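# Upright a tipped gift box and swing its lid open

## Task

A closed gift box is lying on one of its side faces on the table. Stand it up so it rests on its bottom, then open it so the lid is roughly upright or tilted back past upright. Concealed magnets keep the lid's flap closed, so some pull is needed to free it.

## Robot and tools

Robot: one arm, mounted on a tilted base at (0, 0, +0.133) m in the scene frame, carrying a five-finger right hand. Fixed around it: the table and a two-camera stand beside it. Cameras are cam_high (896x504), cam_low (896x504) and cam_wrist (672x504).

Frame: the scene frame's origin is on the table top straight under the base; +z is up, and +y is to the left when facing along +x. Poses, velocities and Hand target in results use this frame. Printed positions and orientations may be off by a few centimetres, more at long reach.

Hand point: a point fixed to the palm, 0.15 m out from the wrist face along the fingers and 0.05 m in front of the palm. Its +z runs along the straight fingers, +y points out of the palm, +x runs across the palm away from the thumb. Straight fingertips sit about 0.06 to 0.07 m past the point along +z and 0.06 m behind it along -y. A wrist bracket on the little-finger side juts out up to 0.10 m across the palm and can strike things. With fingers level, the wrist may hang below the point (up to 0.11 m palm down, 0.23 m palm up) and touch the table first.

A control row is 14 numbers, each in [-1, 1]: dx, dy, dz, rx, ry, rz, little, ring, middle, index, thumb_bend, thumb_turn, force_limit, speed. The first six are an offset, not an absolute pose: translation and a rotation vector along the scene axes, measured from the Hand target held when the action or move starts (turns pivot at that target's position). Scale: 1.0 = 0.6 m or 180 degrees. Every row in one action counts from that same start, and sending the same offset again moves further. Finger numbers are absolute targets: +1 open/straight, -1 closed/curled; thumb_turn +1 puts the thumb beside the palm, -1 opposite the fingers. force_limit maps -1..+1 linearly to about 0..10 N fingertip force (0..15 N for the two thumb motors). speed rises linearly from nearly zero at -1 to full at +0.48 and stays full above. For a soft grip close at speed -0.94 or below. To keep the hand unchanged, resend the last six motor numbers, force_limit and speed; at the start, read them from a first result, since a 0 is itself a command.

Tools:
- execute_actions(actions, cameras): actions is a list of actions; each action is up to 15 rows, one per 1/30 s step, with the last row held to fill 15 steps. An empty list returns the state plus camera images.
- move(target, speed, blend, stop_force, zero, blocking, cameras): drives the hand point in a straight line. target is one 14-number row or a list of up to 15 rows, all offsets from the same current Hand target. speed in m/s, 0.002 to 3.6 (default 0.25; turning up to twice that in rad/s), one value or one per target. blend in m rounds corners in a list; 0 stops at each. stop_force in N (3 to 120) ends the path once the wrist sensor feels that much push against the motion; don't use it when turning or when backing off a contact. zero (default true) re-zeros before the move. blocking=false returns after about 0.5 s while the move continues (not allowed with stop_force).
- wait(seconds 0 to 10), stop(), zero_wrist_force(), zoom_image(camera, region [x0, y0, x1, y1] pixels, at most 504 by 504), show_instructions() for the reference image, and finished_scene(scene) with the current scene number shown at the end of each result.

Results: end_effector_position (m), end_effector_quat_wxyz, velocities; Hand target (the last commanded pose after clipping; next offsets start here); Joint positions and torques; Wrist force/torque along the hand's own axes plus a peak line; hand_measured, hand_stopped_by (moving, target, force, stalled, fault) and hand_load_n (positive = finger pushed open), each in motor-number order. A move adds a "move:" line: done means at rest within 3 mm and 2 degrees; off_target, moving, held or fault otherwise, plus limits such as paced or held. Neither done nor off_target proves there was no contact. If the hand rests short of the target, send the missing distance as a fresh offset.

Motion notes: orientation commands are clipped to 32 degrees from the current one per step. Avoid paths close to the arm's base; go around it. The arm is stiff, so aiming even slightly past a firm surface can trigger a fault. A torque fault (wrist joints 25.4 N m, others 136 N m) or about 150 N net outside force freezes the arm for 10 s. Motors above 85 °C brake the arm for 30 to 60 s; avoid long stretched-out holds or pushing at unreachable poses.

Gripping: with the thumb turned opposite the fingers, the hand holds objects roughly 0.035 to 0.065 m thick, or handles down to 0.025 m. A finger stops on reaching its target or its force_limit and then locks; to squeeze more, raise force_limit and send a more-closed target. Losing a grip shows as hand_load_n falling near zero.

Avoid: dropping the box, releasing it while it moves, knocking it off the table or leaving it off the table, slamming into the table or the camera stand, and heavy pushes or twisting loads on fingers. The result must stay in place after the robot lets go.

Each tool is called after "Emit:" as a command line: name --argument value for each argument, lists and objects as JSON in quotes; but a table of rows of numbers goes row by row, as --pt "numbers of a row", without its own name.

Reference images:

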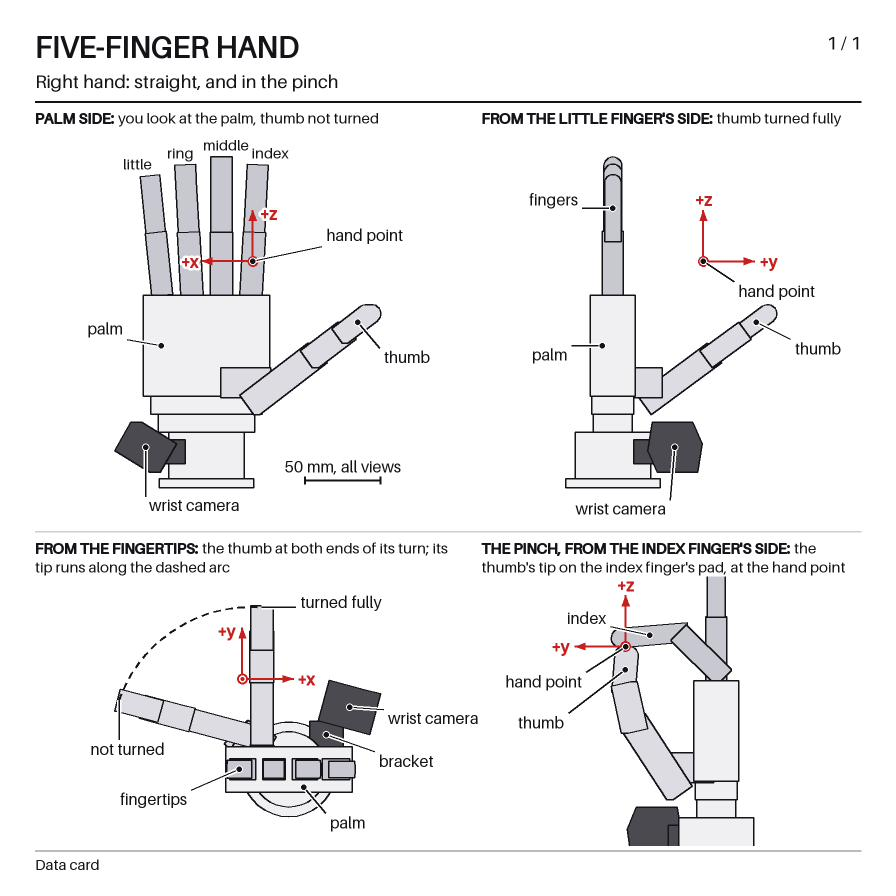

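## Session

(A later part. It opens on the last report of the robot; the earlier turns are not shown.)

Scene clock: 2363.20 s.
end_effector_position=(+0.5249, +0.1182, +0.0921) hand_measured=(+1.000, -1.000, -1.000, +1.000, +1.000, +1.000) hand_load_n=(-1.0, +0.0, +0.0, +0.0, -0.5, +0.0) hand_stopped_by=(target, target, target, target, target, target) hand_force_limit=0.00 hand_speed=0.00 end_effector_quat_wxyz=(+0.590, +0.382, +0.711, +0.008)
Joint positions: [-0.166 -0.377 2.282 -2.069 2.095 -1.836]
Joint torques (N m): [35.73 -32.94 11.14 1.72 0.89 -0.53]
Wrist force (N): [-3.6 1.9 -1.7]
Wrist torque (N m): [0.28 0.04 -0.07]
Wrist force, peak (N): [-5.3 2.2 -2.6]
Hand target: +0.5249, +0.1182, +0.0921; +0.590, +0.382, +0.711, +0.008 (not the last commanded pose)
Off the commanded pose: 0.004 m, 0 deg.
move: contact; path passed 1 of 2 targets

Emit:
move --pt "0 0 0.0057 0 0 0 1 -1 -1 1 1 1 0.0 0.0" --pt "0.0312 0.00515 0.0057 0 0 0 1 -1 -1 1 1 1 0.0 0.0" --speed 0.02 --cameras '["all"]'

Emit:
zoom_image --camera "cam_low" --region '[650, 280, 770, 440]'

Emit:
zoom_image --camera "cam_high" --region '[330, 230, 400, 310]'

Emit:
zoom_image --camera "cam_low" --region '[660, 400, 710, 450]'

Scene clock: 2374.63 s.
end_effector_position=(+0.5437, +0.1213, +0.0956) hand_measured=(+1.000, -1.000, -1.000, +1.000, +1.000, +1.000) hand_load_n=(+0.0, +0.5, +0.0, +0.0, +0.0, +0.0) hand_stopped_by=(target, target, target, target, target, target) hand_force_limit=0.00 hand_speed=0.00 end_effector_quat_wxyz=(+0.590, +0.382, +0.711, +0.008) end_effector_velocity=(-0.001, -0.001, +0.001) end_effector_angular_velocity=(+0.000, -0.001, -0.001)
Joint positions: [-0.15 -0.398 2.238 -2.006 2.111 -1.839]
Joint velocities: [0 -0.002 0.005 -0.003 -0.001 0]
Joint torques (N m): [31.84 -26.19 7.91 -3.2 -0.51 -1.06]
Wrist force (N): [-1.4 0.9 -0.5]
Wrist torque (N m): [0.25 0.05 0.10]
Wrist force, peak (N): [-4.2 2.1 -1.7]
Hand target: +0.5436, +0.1213, +0.0955; +0.590, +0.382, +0.711, +0.008
Off the commanded pose: 0.000 m, 0 deg.
move: done

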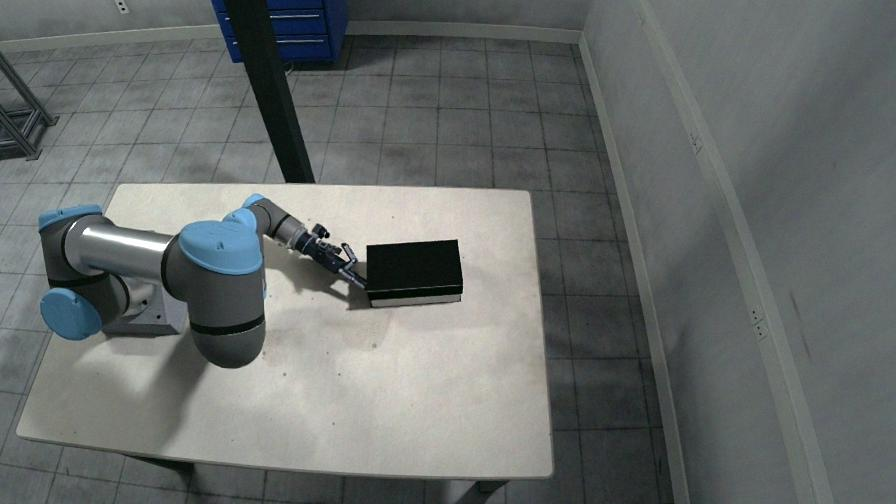

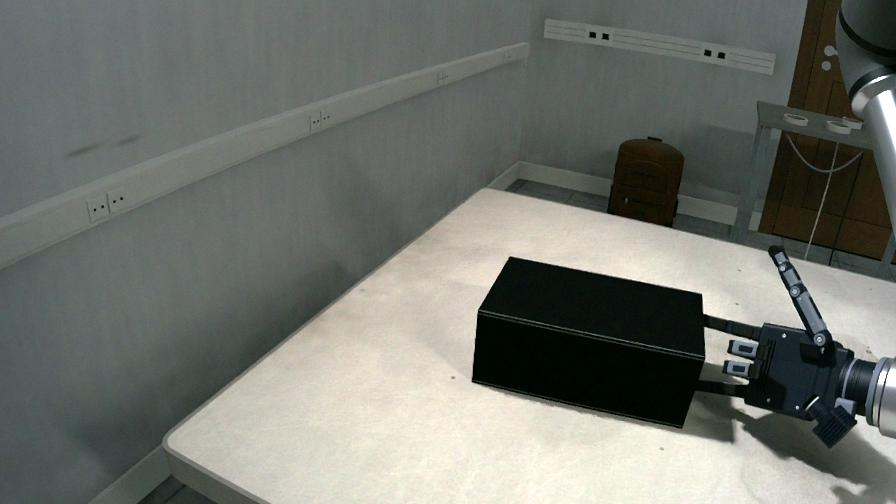

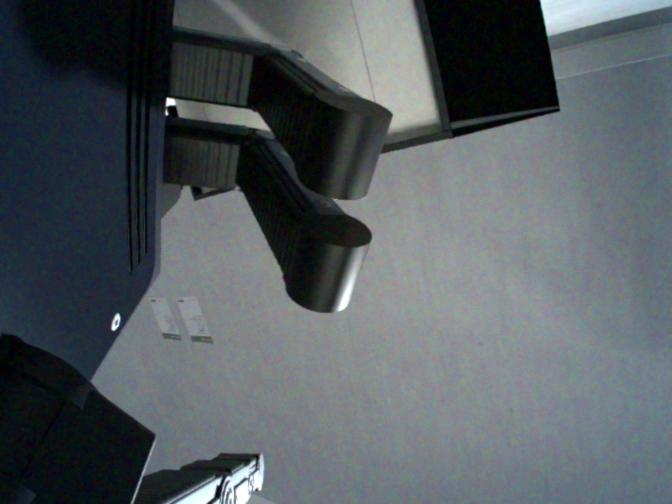

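Scaled by 3.150 from the camera's 896x504 image, which has a finer 1280x720 frame.

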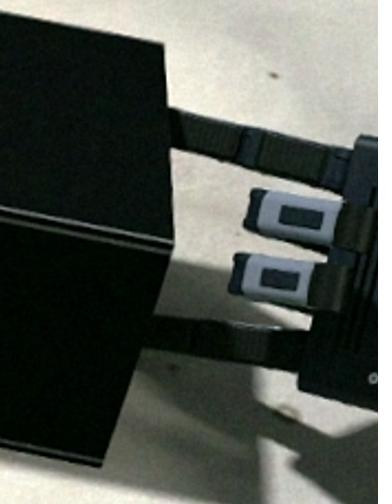

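Scaled by 6.300 from the camera's 896x504 image, which has a finer 1280x720 frame.

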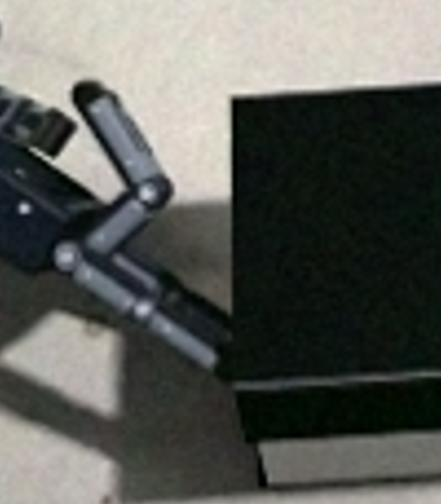

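Scaled by 10.080 from the camera's 896x504 image, which has a finer 1280x720 frame.

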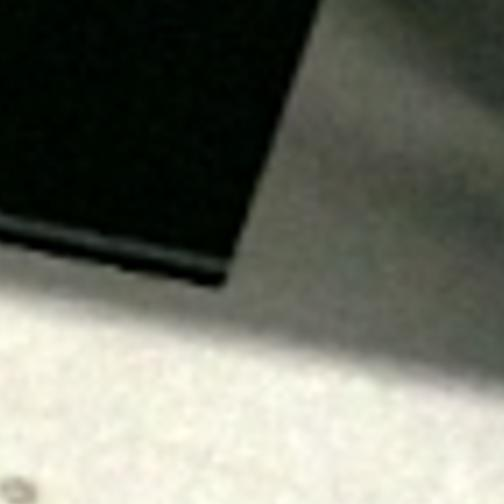

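Emit:
zoom_image --camera "cam_low" --region '[690, 290, 740, 340]'

Emit:
zoom_image --camera "cam_low" --region '[680, 350, 730, 400]'

Emit:
zoom_image --camera "cam_high" --region '[340, 250, 390, 300]'

Emit:
zoom_image --camera "cam_wrist" --region '[160, 0, 460, 220]'

Scaled by 10.080 from the camera's 896x504 image, which has a finer 1280x720 frame.

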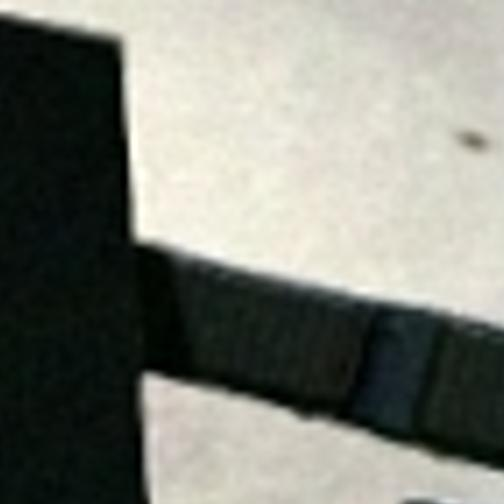

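Scaled by 10.080 from the camera's 896x504 image, which has a finer 1280x720 frame.

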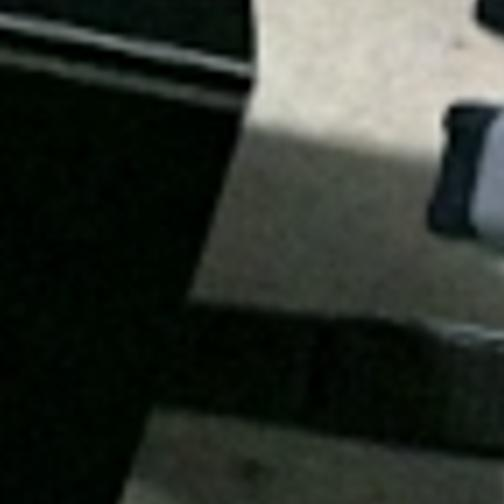

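Scaled by 10.080 from the camera's 896x504 image, which has a finer 1280x720 frame.

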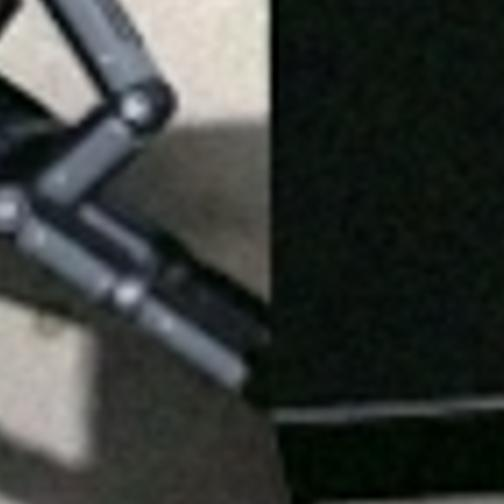

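Scaled by 1.680 from the camera's 672x504 image, which has a finer 960x720 frame.

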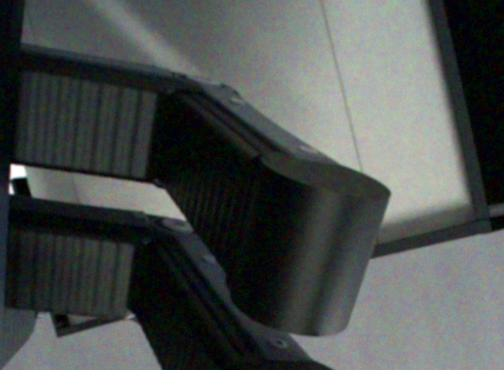

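Emit:
move --target '[0.0033, 0.00054, 0, 0, 0, 0, 1, -1, -1, 1, 1, 1, 0.0, 0.0]' --speed 0.004 --cameras '["all"]'

Emit:
zoom_image --camera "cam_low" --region '[690, 290, 740, 340]'

Emit:
zoom_image --camera "cam_low" --region '[680, 350, 730, 400]'

Emit:
zoom_image --camera "cam_low" --region '[660, 400, 710, 450]'

Scene clock: 2394.47 s.
end_effector_position=(+0.5456, +0.1216, +0.0955) hand_measured=(+1.000, -1.000, -1.000, +1.000, +1.000, +1.000) hand_load_n=(+0.0, +0.0, +0.0, +0.0, +0.0, +0.0) hand_stopped_by=(target, target, target, target, target, target) hand_force_limit=0.00 hand_speed=0.00 end_effector_quat_wxyz=(+0.590, +0.382, +0.711, +0.008)
Joint positions: [-0.149 -0.399 2.233 -2 2.112 -1.839]
Joint torques (N m): [36.58 -34.02 2.72 0.41 0.21 -1.35]
Wrist force (N): [-1.7 0.9 -0.7]
Wrist torque (N m): [0.32 0.07 0.09]
Wrist force, peak (N): [-2.1 1.1 -1.2]
Hand target: +0.5456, +0.1216, +0.0955; +0.590, +0.382, +0.711, +0.008
Off the commanded pose: 0.000 m, 0 deg.
move: done

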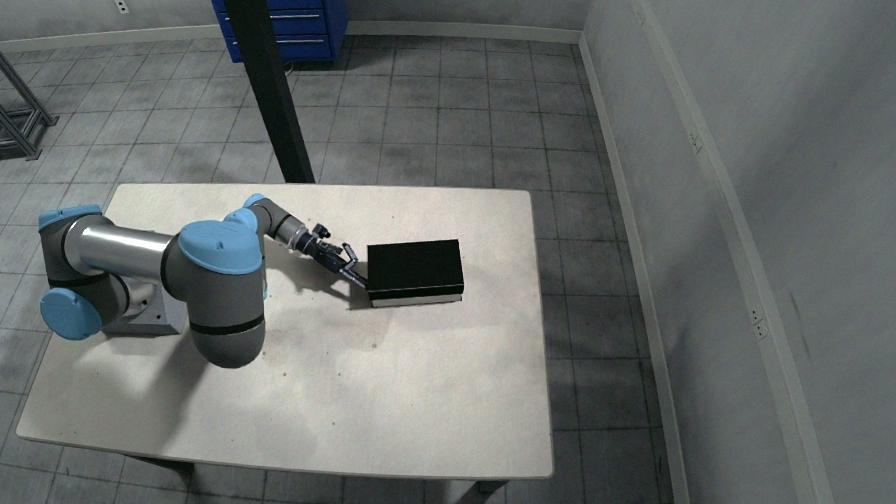

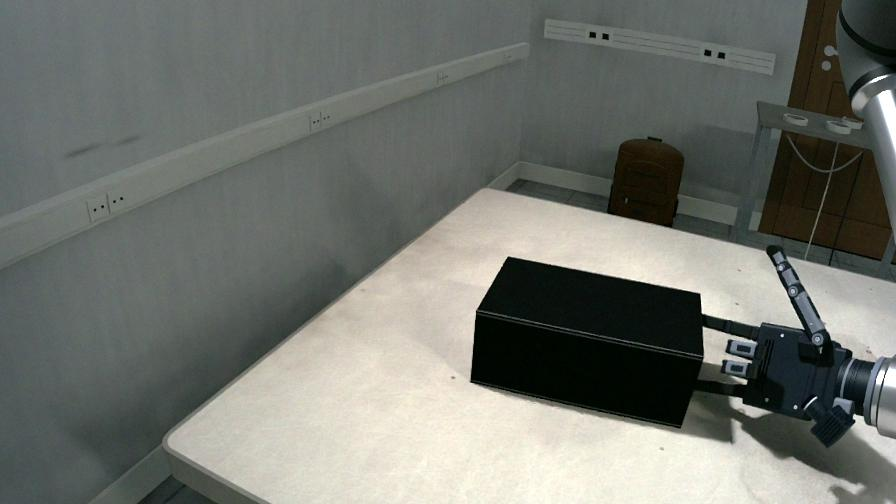

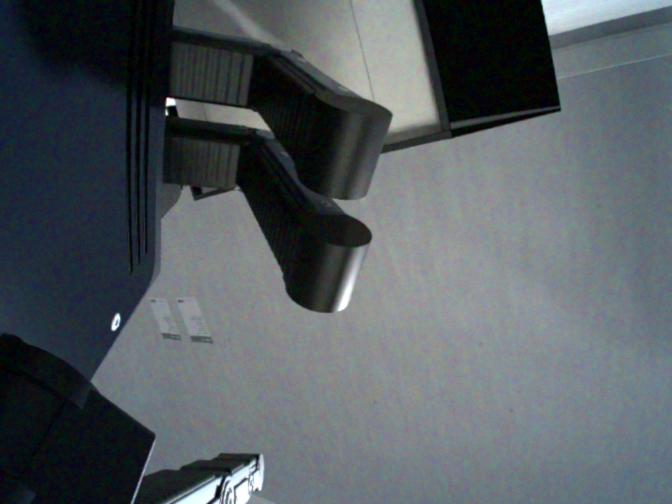

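Scaled by 10.080 from the camera's 896x504 image, which has a finer 1280x720 frame.

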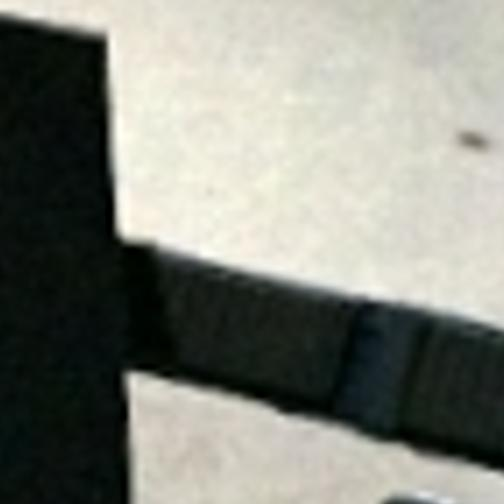

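Scaled by 10.080 from the camera's 896x504 image, which has a finer 1280x720 frame.

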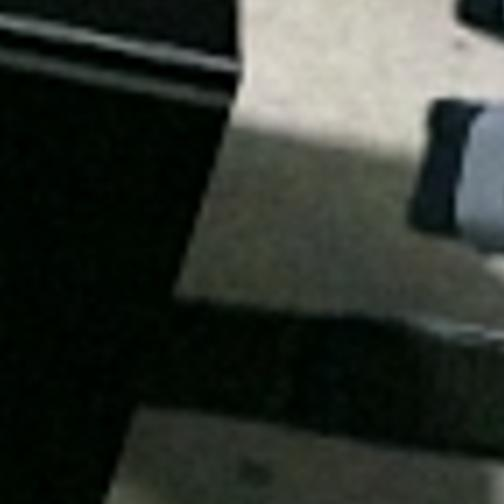

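Scaled by 10.080 from the camera's 896x504 image, which has a finer 1280x720 frame.

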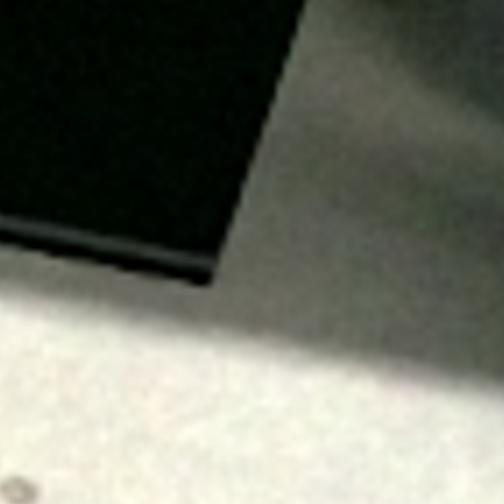

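Emit:
move --target '[0, 0, -0.008, 0, 0, 0, 1, -1, -1, 1, 1, 1, 0.0, 0.0]' --speed 0.003 --stop_force 3 --cameras '["all"]'

Emit:
zoom_image --camera "cam_low" --region '[680, 350, 730, 400]'

Scene clock: 2400.13 s.
end_effector_position=(+0.5456, +0.1216, +0.0925) hand_measured=(+1.000, -1.000, -1.000, +1.000, +1.000, +1.000) hand_load_n=(-1.0, +0.0, +0.0, +0.0, +0.0, +0.0) hand_stopped_by=(target, target, target, target, target, target) hand_force_limit=0.00 hand_speed=0.00 end_effector_quat_wxyz=(+0.590, +0.382, +0.711, +0.008)
Joint positions: [-0.156 -0.393 2.232 -2.004 2.105 -1.838]
Joint torques (N m): [36.43 -34.38 9.26 1.57 0.69 -0.34]
Wrist force (N): [-3.6 1.7 -2.1]
Wrist torque (N m): [0.33 0.13 -0.08]
Wrist force, peak (N): [-4.7 1.9 -3.5]
Hand target: +0.5456, +0.1216, +0.0925; +0.590, +0.382, +0.711, +0.008 (not the last commanded pose)
Off the commanded pose: 0.002 m, 0 deg.
move: contact

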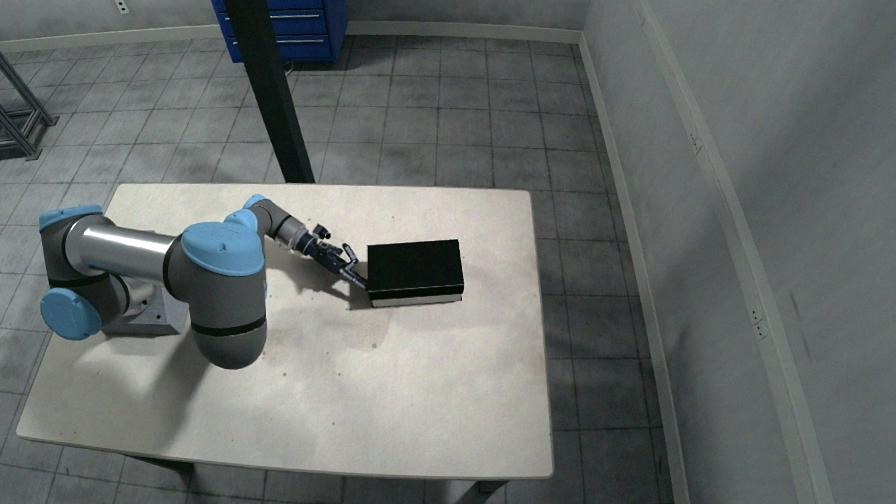

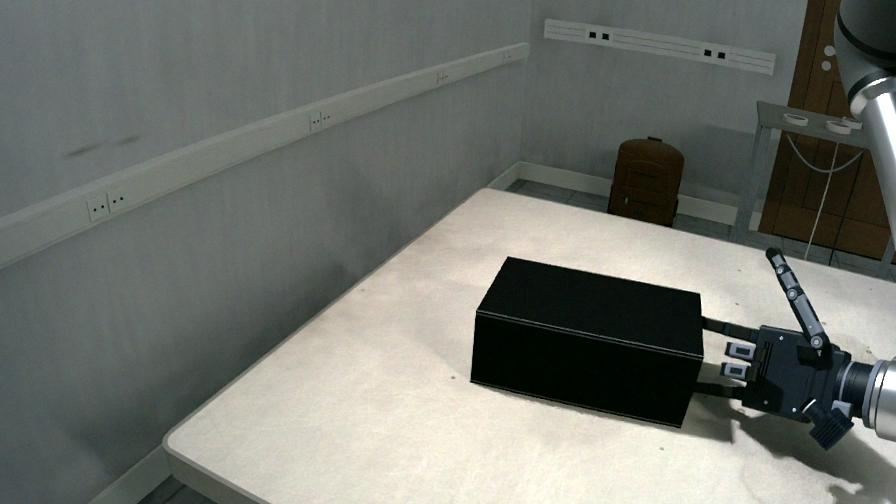

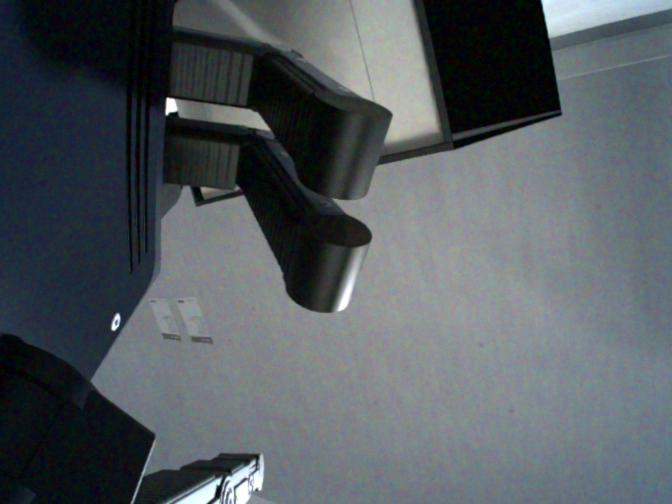

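Scaled by 10.080 from the camera's 896x504 image, which has a finer 1280x720 frame.

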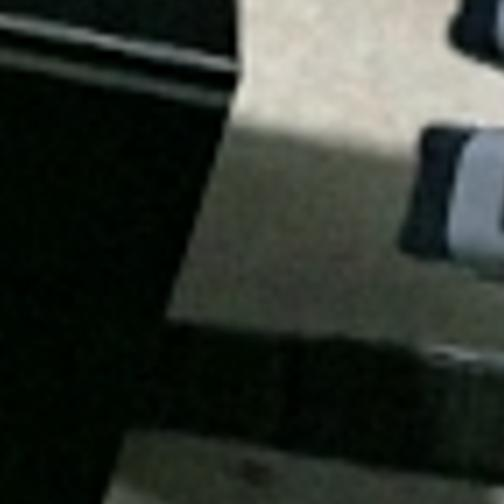

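Emit:
move --target '[0, 0, -0.0005, 0, 0, 0, 1, -1, -1, 1, 1, 1, 0.0, 0.0]' --speed 0.003

Emit:
move --target '[0, 0, -0.0005, 0, 0, 0, 1, -1, -1, 1, 1, 1, 0.0, 0.0]' --speed 0.003

Scene clock: 2412.10 s.
end_effector_position=(+0.5456, +0.1216, +0.0922) hand_measured=(+1.000, -1.000, -1.000, +1.000, +1.000, +1.000) hand_load_n=(-1.5, +0.0, +0.0, +0.0, +0.0, +0.0) hand_stopped_by=(target, target, target, target, target, target) hand_force_limit=0.00 hand_speed=0.00 end_effector_quat_wxyz=(+0.590, +0.382, +0.711, +0.008)
Joint positions: [-0.157 -0.392 2.232 -2.005 2.104 -1.837]
Joint torques (N m): [21.65 -16.94 -1.73 -2.89 -2.52 1.56]
Wrist force (N): [-5.4 2.0 -3.4]
Wrist torque (N m): [0.37 0.10 -0.18]
Wrist force, peak (N): [-5.5 1.9 -3.3]
Hand target: +0.5456, +0.1216, +0.0922; +0.590, +0.382, +0.711, +0.008
Off the commanded pose: 0.000 m, 0 deg.
move: done

Scene clock: 2412.80 s.
end_effector_position=(+0.5456, +0.1216, +0.0919) hand_measured=(+1.000, -1.000, -1.000, +1.000, +1.000, +1.000) hand_load_n=(-1.5, +0.0, +0.0, +0.0, +0.0, +0.0) hand_stopped_by=(target, target, target, target, target, target) hand_force_limit=0.00 hand_speed=0.00 end_effector_quat_wxyz=(+0.590, +0.382, +0.711, +0.008)
Joint positions: [-0.158 -0.391 2.231 -2.005 2.103 -1.837]
Joint torques (N m): [21.73 -17.85 -0.96 -2.56 -2.19 1.58]
Wrist force (N): [-5.8 2.4 -3.0]
Wrist torque (N m): [0.34 0.06 -0.18]
Wrist force, peak (N): [-5.6 2.2 -4.3]
Hand target: +0.5456, +0.1216, +0.0919; +0.590, +0.382, +0.711, +0.008
Off the commanded pose: 0.000 m, 0 deg.
move: done

Emit:
move --target '[-0.00155, 0.0094, -0.0025, -0.01645, -0.00272, 0, 1, -1, -1, 1, 1, 1, 0.0, 0.0]' --speed 0.01 --cameras '["cam_low"]'

Emit:
zoom_image --camera "cam_low" --region '[690, 290, 740, 340]'

Emit:
zoom_image --camera "cam_low" --region '[680, 350, 730, 400]'

Scene clock: 2434.80 s.
end_effector_position=(+0.5447, +0.1273, +0.0904) hand_measured=(+1.000, -1.000, -1.000, +1.000, +1.000, +1.000) hand_load_n=(+0.0, +0.0, +0.0, +0.5, -0.5, +0.0) hand_stopped_by=(target, target, target, target, target, target) hand_force_limit=0.00 hand_speed=0.00 end_effector_quat_wxyz=(+0.603, +0.366, +0.709, -0.009)
Joint positions: [-0.162 -0.356 2.223 -2.068 2.085 -1.894]
Joint torques (N m): [23.57 -24.74 0.79 -0.93 -2.16 0.31]
Wrist force (N): [-5.1 1.7 -1.7]
Wrist torque (N m): [0.34 -0.03 -0.08]
Wrist force, peak (N): [-6.2 2.7 -3.2]
Hand target: +0.5447, +0.1272, +0.0904; +0.603, +0.366, +0.709, -0.009
Off the commanded pose: 0.000 m, 0 deg.
move: done
Images, in order (width x height): cam_low 896x504.

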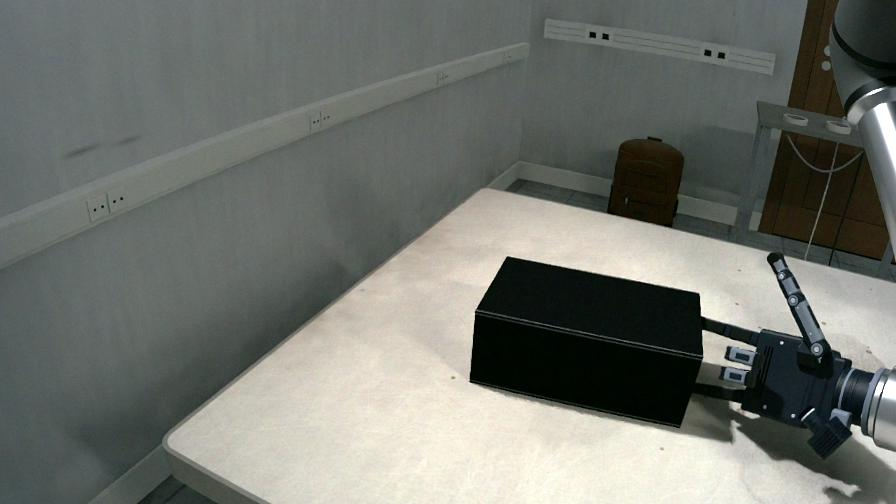

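Scaled by 10.080 from the camera's 896x504 image, which has a finer 1280x720 frame.

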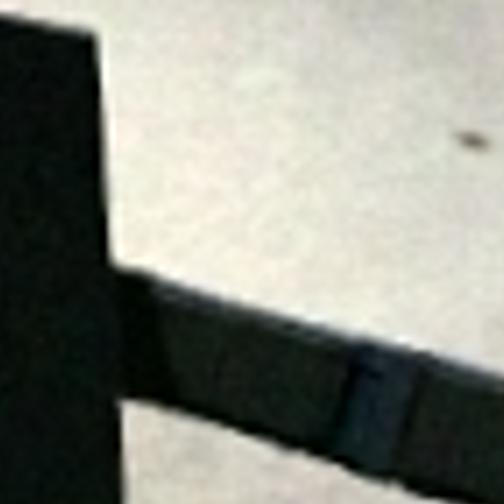

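Scaled by 10.080 from the camera's 896x504 image, which has a finer 1280x720 frame.

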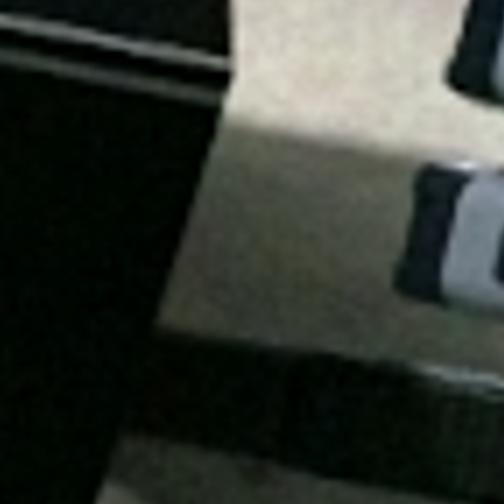

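Emit:
move --pt "0.00164 0.00027 0 0 0 0 1 -1 -1 1 1 1 0.0 0.0" --pt "0.00087 0.005 -0.00127 -0.00823 -0.00136 0 1 -1 -1 1 1 1 0.0 0.0" --speed 0.006 --cameras '["cam_low"]'

Emit:
zoom_image --camera "cam_low" --region '[690, 290, 740, 340]'

Emit:
zoom_image --camera "cam_low" --region '[680, 350, 730, 400]'

Scene clock: 2443.30 s.
end_effector_position=(+0.5452, +0.1303, +0.0896) hand_measured=(+1.000, -1.000, -1.000, +1.000, +1.000, +1.000) hand_load_n=(+0.0, +0.5, +0.0, +0.0, +0.0, +0.0) hand_stopped_by=(target, target, target, target, target, target) hand_force_limit=0.00 hand_speed=0.00 end_effector_quat_wxyz=(+0.609, +0.358, +0.707, -0.018)
Joint positions: [-0.164 -0.339 2.216 -2.095 2.076 -1.922]
Joint torques (N m): [23.11 -22.03 -0.7 -1.92 -2.68 -0.18]
Wrist force (N): [-4.2 0.5 -2.1]
Wrist torque (N m): [0.43 0.02 -0.11]
Wrist force, peak (N): [-5.8 1.2 -4.0]
Hand target: +0.5452, +0.1302, +0.0896; +0.609, +0.358, +0.707, -0.018
Off the commanded pose: 0.000 m, 0 deg.
move: done
Images, in order (width x height): cam_low 896x504.

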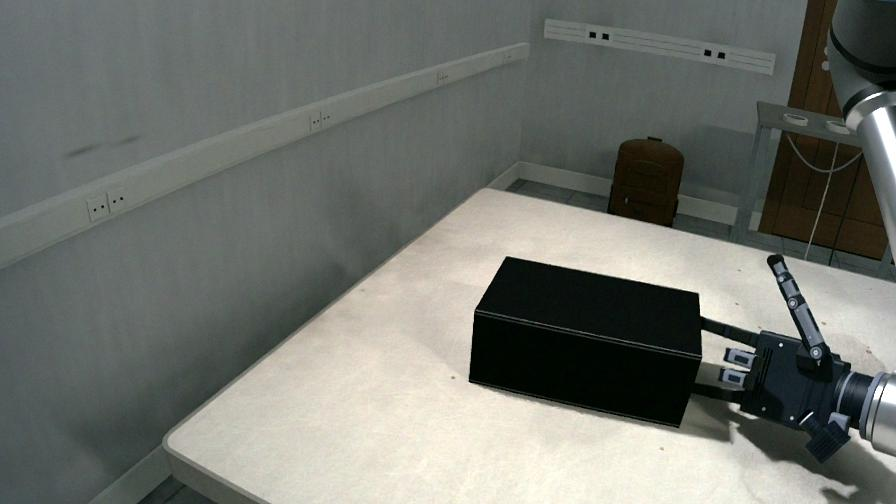

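Scaled by 10.080 from the camera's 896x504 image, which has a finer 1280x720 frame.

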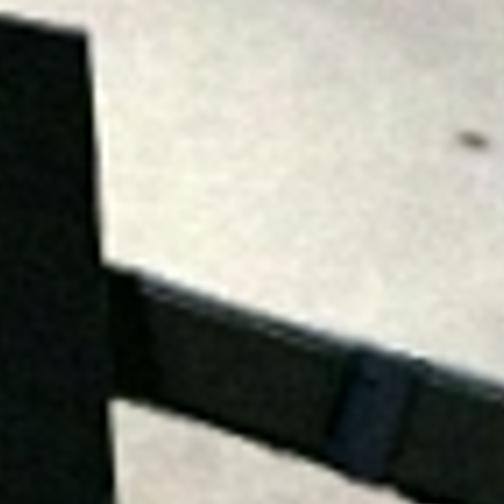

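Scaled by 10.080 from the camera's 896x504 image, which has a finer 1280x720 frame.

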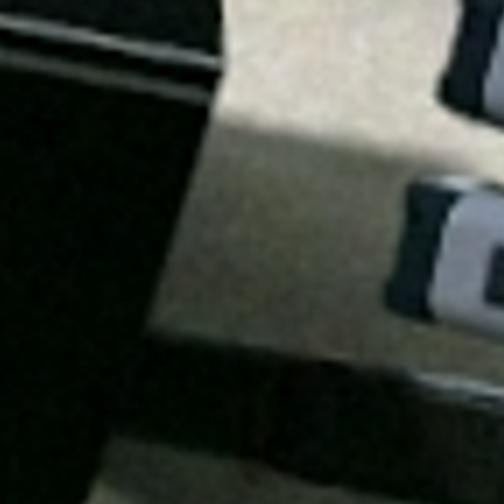

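Emit:
move --target '[-0.0003, 0.0048, -0.0018, -0.00823, -0.00136, 0, 1, -1, -1, 1, 1, 1, 0.0, 0.0]' --speed 0.006 --cameras '["cam_low"]'

Emit:
zoom_image --camera "cam_low" --region '[690, 290, 740, 340]'

Emit:
zoom_image --camera "cam_low" --region '[680, 350, 730, 400]'

Scene clock: 2450.43 s.
end_effector_position=(+0.5450, +0.1331, +0.0885) hand_measured=(+1.000, -1.000, -1.000, +1.000, +1.000, +1.000) hand_load_n=(+0.0, +0.0, +0.0, +0.0, +0.0, +0.0) hand_stopped_by=(target, target, target, target, target, target) hand_force_limit=0.00 hand_speed=0.00 end_effector_quat_wxyz=(+0.615, +0.351, +0.705, -0.026)
Joint positions: [-0.167 -0.321 2.211 -2.124 2.065 -1.95]
Joint torques (N m): [23.67 -21.79 0.32 -2 -2.51 -0.16]
Wrist force (N): [-4.8 0.9 -2.2]
Wrist torque (N m): [0.42 0.04 -0.13]
Wrist force, peak (N): [-5.3 0.0 -2.9]
Hand target: +0.5450, +0.1331, +0.0885; +0.615, +0.351, +0.705, -0.026
Off the commanded pose: 0.000 m, 0 deg.
move: done
Images, in order (width x height): cam_low 896x504.

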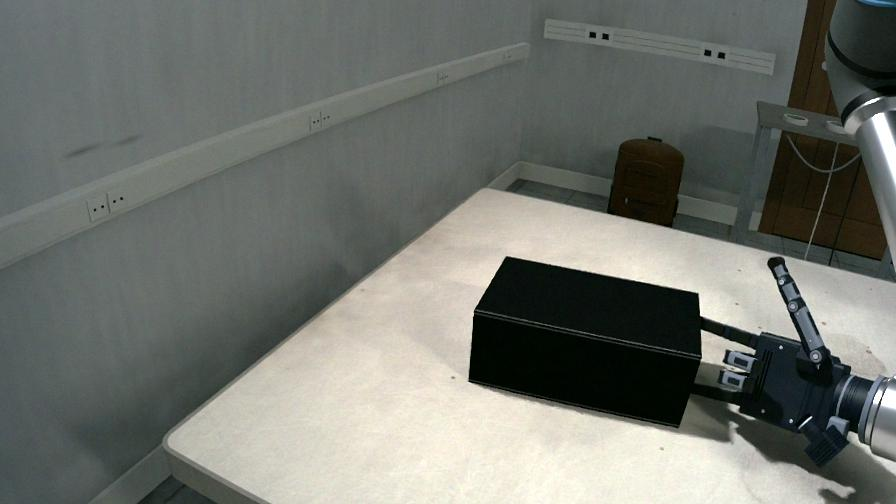

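Scaled by 10.080 from the camera's 896x504 image, which has a finer 1280x720 frame.

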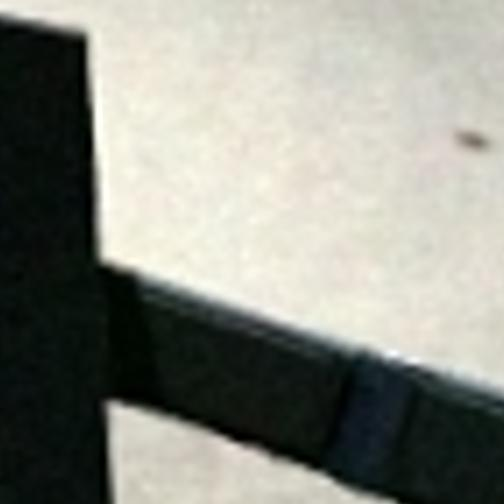

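Scaled by 10.080 from the camera's 896x504 image, which has a finer 1280x720 frame.

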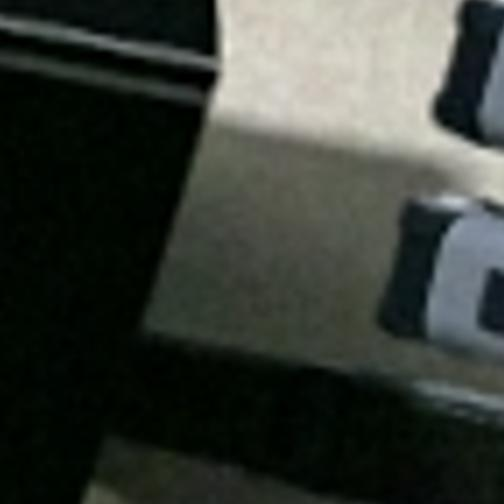

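Emit:
move --target '[-0.0003, 0.0048, -0.0013, -0.00823, -0.00136, 0, 1, -1, -1, 1, 1, 1, 0.0, 0.0]' --speed 0.006 --cameras '["cam_low", "cam_high"]'

Emit:
zoom_image --camera "cam_low" --region '[690, 290, 740, 340]'

Emit:
zoom_image --camera "cam_high" --region '[350, 260, 400, 310]'

Scene clock: 2456.83 s.
end_effector_position=(+0.5448, +0.1360, +0.0877) hand_measured=(+1.000, -1.000, -1.000, +1.000, +1.000, +1.000) hand_load_n=(+0.0, +0.0, +0.0, +0.0, +0.0, +0.0) hand_stopped_by=(target, target, target, target, target, target) hand_force_limit=0.00 hand_speed=0.00 end_effector_quat_wxyz=(+0.621, +0.343, +0.704, -0.034)
Joint positions: [-0.17 -0.305 2.205 -2.151 2.054 -1.977]
Joint torques (N m): [23.9 -22.29 0.46 -2.44 -3.03 -0.23]
Wrist force (N): [-2.6 0.3 -1.3]
Wrist torque (N m): [0.33 0.07 -0.01]
Wrist force, peak (N): [-5.1 0.8 -2.4]
Hand target: +0.5448, +0.1360, +0.0877; +0.621, +0.343, +0.704, -0.034
Off the commanded pose: 0.000 m, 0 deg.
move: done
Images, in order (width x height): cam_high 896x504, cam_low 896x504.

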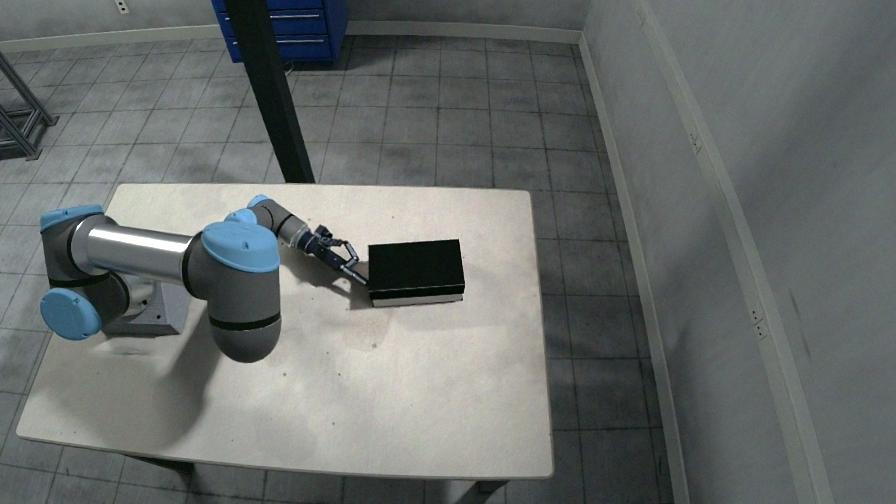

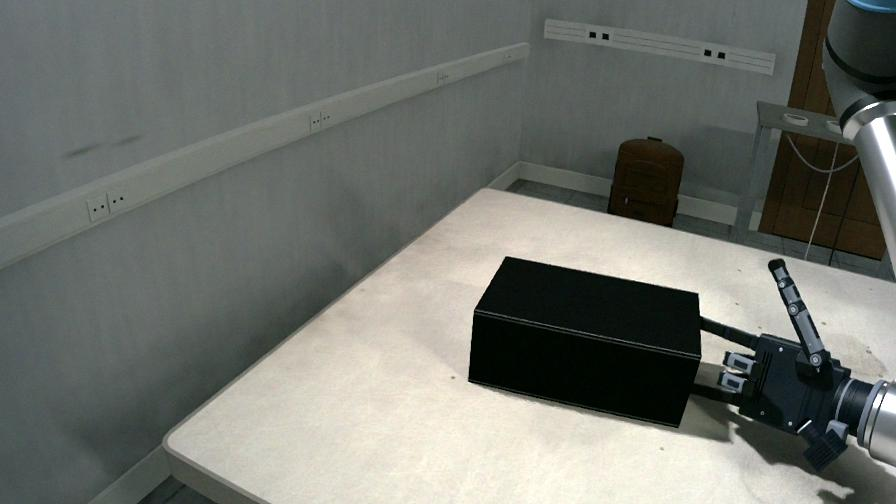

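Scaled by 10.080 from the camera's 896x504 image, which has a finer 1280x720 frame.

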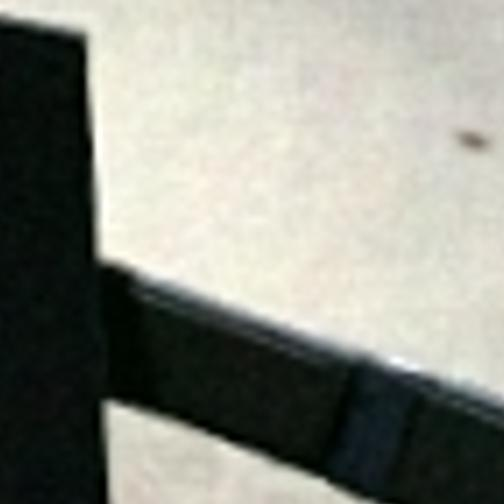

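Scaled by 10.080 from the camera's 896x504 image, which has a finer 1280x720 frame.

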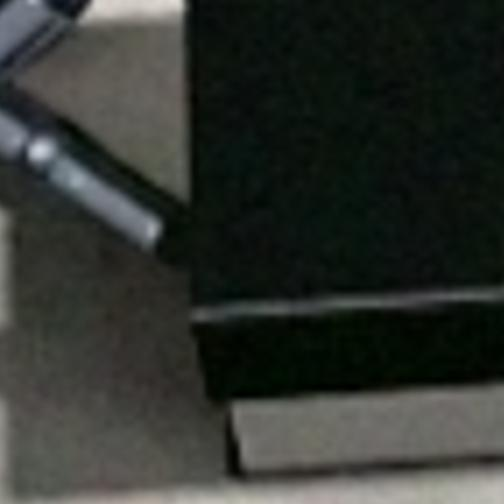

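Emit:
move --target '[0.0, 0.0, -0.0012, 0, 0, 0, 1, -1, -1, 1, 1, 1, 0.0, 0.0]' --speed 0.004

Emit:
move --target '[0.0, 0.0, -0.0008, 0, 0, 0, 1, -1, -1, 1, 1, 1, 0.0, 0.0]' --speed 0.004

Scene clock: 2467.33 s.
end_effector_position=(+0.5449, +0.1360, +0.0870) hand_measured=(+1.000, -1.000, -1.000, +1.000, +1.000, +1.000) hand_load_n=(+0.0, +0.0, +0.0, +0.0, +0.0, +0.0) hand_stopped_by=(target, target, target, target, target, target) hand_force_limit=0.00 hand_speed=0.00 end_effector_quat_wxyz=(+0.621, +0.343, +0.704, -0.034)
Joint positions: [-0.171 -0.303 2.205 -2.152 2.052 -1.976]
Joint torques (N m): [23.17 -17.41 -0.33 -2.19 -1.93 1.55]
Wrist force (N): [-8.2 1.5 -4.3]
Wrist torque (N m): [0.48 0.02 -0.32]
Wrist force, peak (N): [-8.7 1.4 -4.1]
Hand target: +0.5448, +0.1360, +0.0870; +0.621, +0.343, +0.704, -0.034
Off the commanded pose: 0.000 m, 0 deg.
move: done

Scene clock: 2468.03 s.
end_effector_position=(+0.5449, +0.1360, +0.0865) hand_measured=(+1.000, -1.000, -1.000, +1.000, +1.000, +1.000) hand_load_n=(-0.5, +0.0, +0.0, +0.0, +0.0, +0.0) hand_stopped_by=(target, target, target, target, target, target) hand_force_limit=0.00 hand_speed=0.00 end_effector_quat_wxyz=(+0.621, +0.343, +0.704, -0.034)
Joint positions: [-0.173 -0.302 2.204 -2.152 2.051 -1.976]
Joint torques (N m): [20.04 -16.23 -1.16 -1.34 -1.32 1.56]
Wrist force (N): [-13.5 2.0 -7.2]
Wrist torque (N m): [0.59 0.01 -0.65]
Wrist force, peak (N): [-13.5 2.0 -7.2]
Hand target: +0.5448, +0.1360, +0.0865; +0.621, +0.343, +0.704, -0.034
Off the commanded pose: 0.000 m, 0 deg.
move: done

Emit:
move --target '[-0.0003, 0.0048, -0.0011, -0.00823, -0.00136, 0, 1, -1, -1, 1, 1, 1, 0.0, 0.0]' --speed 0.006 --cameras '["cam_low", "cam_high"]'

Emit:
zoom_image --camera "cam_low" --region '[690, 290, 740, 340]'

Emit:
zoom_image --camera "cam_low" --region '[680, 350, 730, 400]'

Emit:
zoom_image --camera "cam_high" --region '[350, 260, 400, 310]'

Scene clock: 2476.70 s.
end_effector_position=(+0.5447, +0.1389, +0.0859) hand_measured=(+1.000, -1.000, -1.000, +1.000, +1.000, +1.000) hand_load_n=(+0.5, +0.0, +0.0, +0.5, +0.0, +0.0) hand_stopped_by=(target, target, target, target, target, target) hand_force_limit=0.00 hand_speed=0.00 end_effector_quat_wxyz=(+0.627, +0.335, +0.702, -0.043)
Joint positions: [-0.175 -0.286 2.199 -2.179 2.04 -2.003]
Joint torques (N m): [22.46 -20.39 0 -1.25 -2.45 -0.18]
Wrist force (N): [-8.5 -0.3 -3.7]
Wrist torque (N m): [0.54 -0.02 -0.42]
Wrist force, peak (N): [-13.6 2.5 -7.5]
Hand target: +0.5447, +0.1389, +0.0859; +0.627, +0.335, +0.702, -0.043
Off the commanded pose: 0.000 m, 0 deg.
move: done
Images, in order (width x height): cam_high 896x504, cam_low 896x504.

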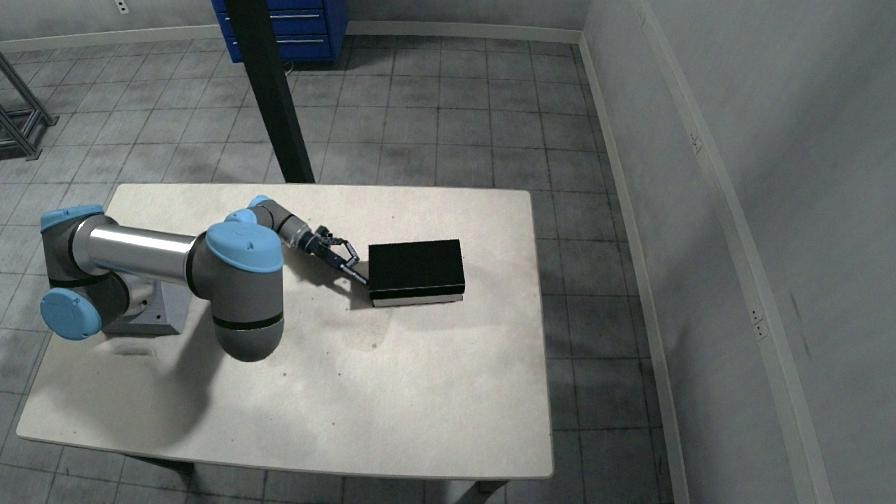

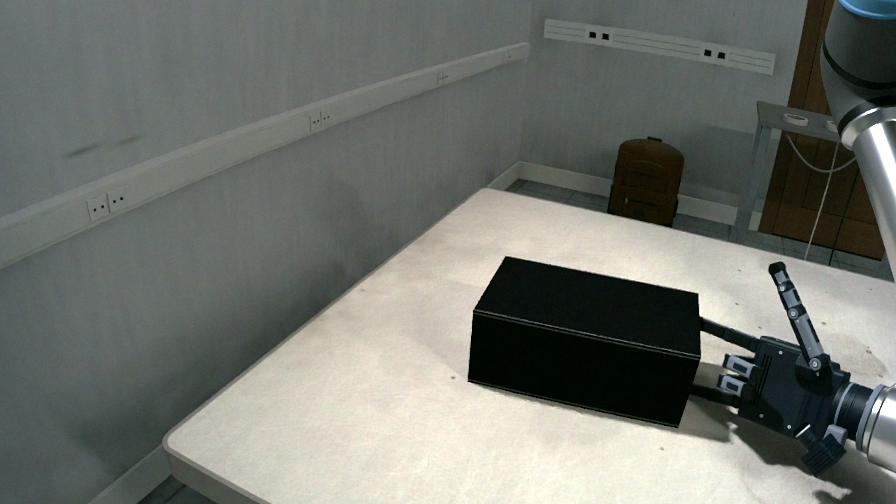

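Scaled by 10.080 from the camera's 896x504 image, which has a finer 1280x720 frame.

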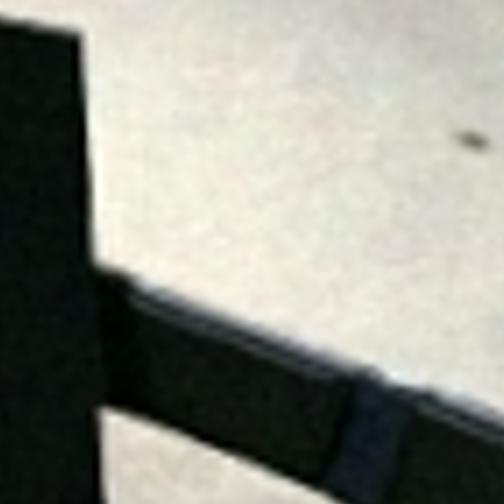

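Scaled by 10.080 from the camera's 896x504 image, which has a finer 1280x720 frame.

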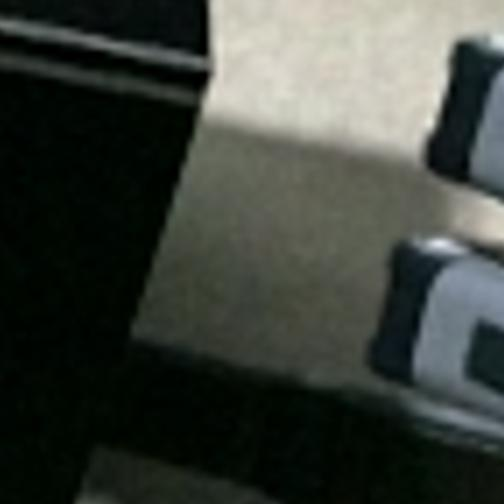

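Scaled by 10.080 from the camera's 896x504 image, which has a finer 1280x720 frame.

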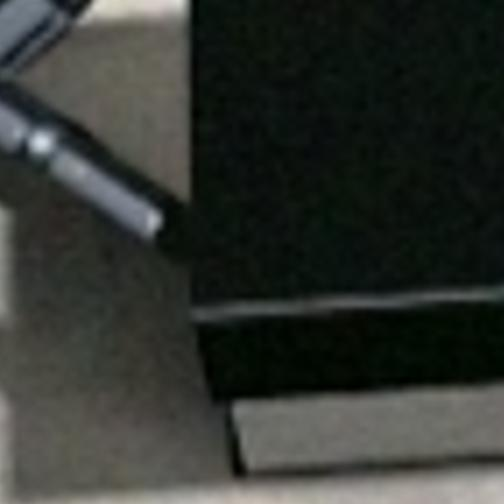

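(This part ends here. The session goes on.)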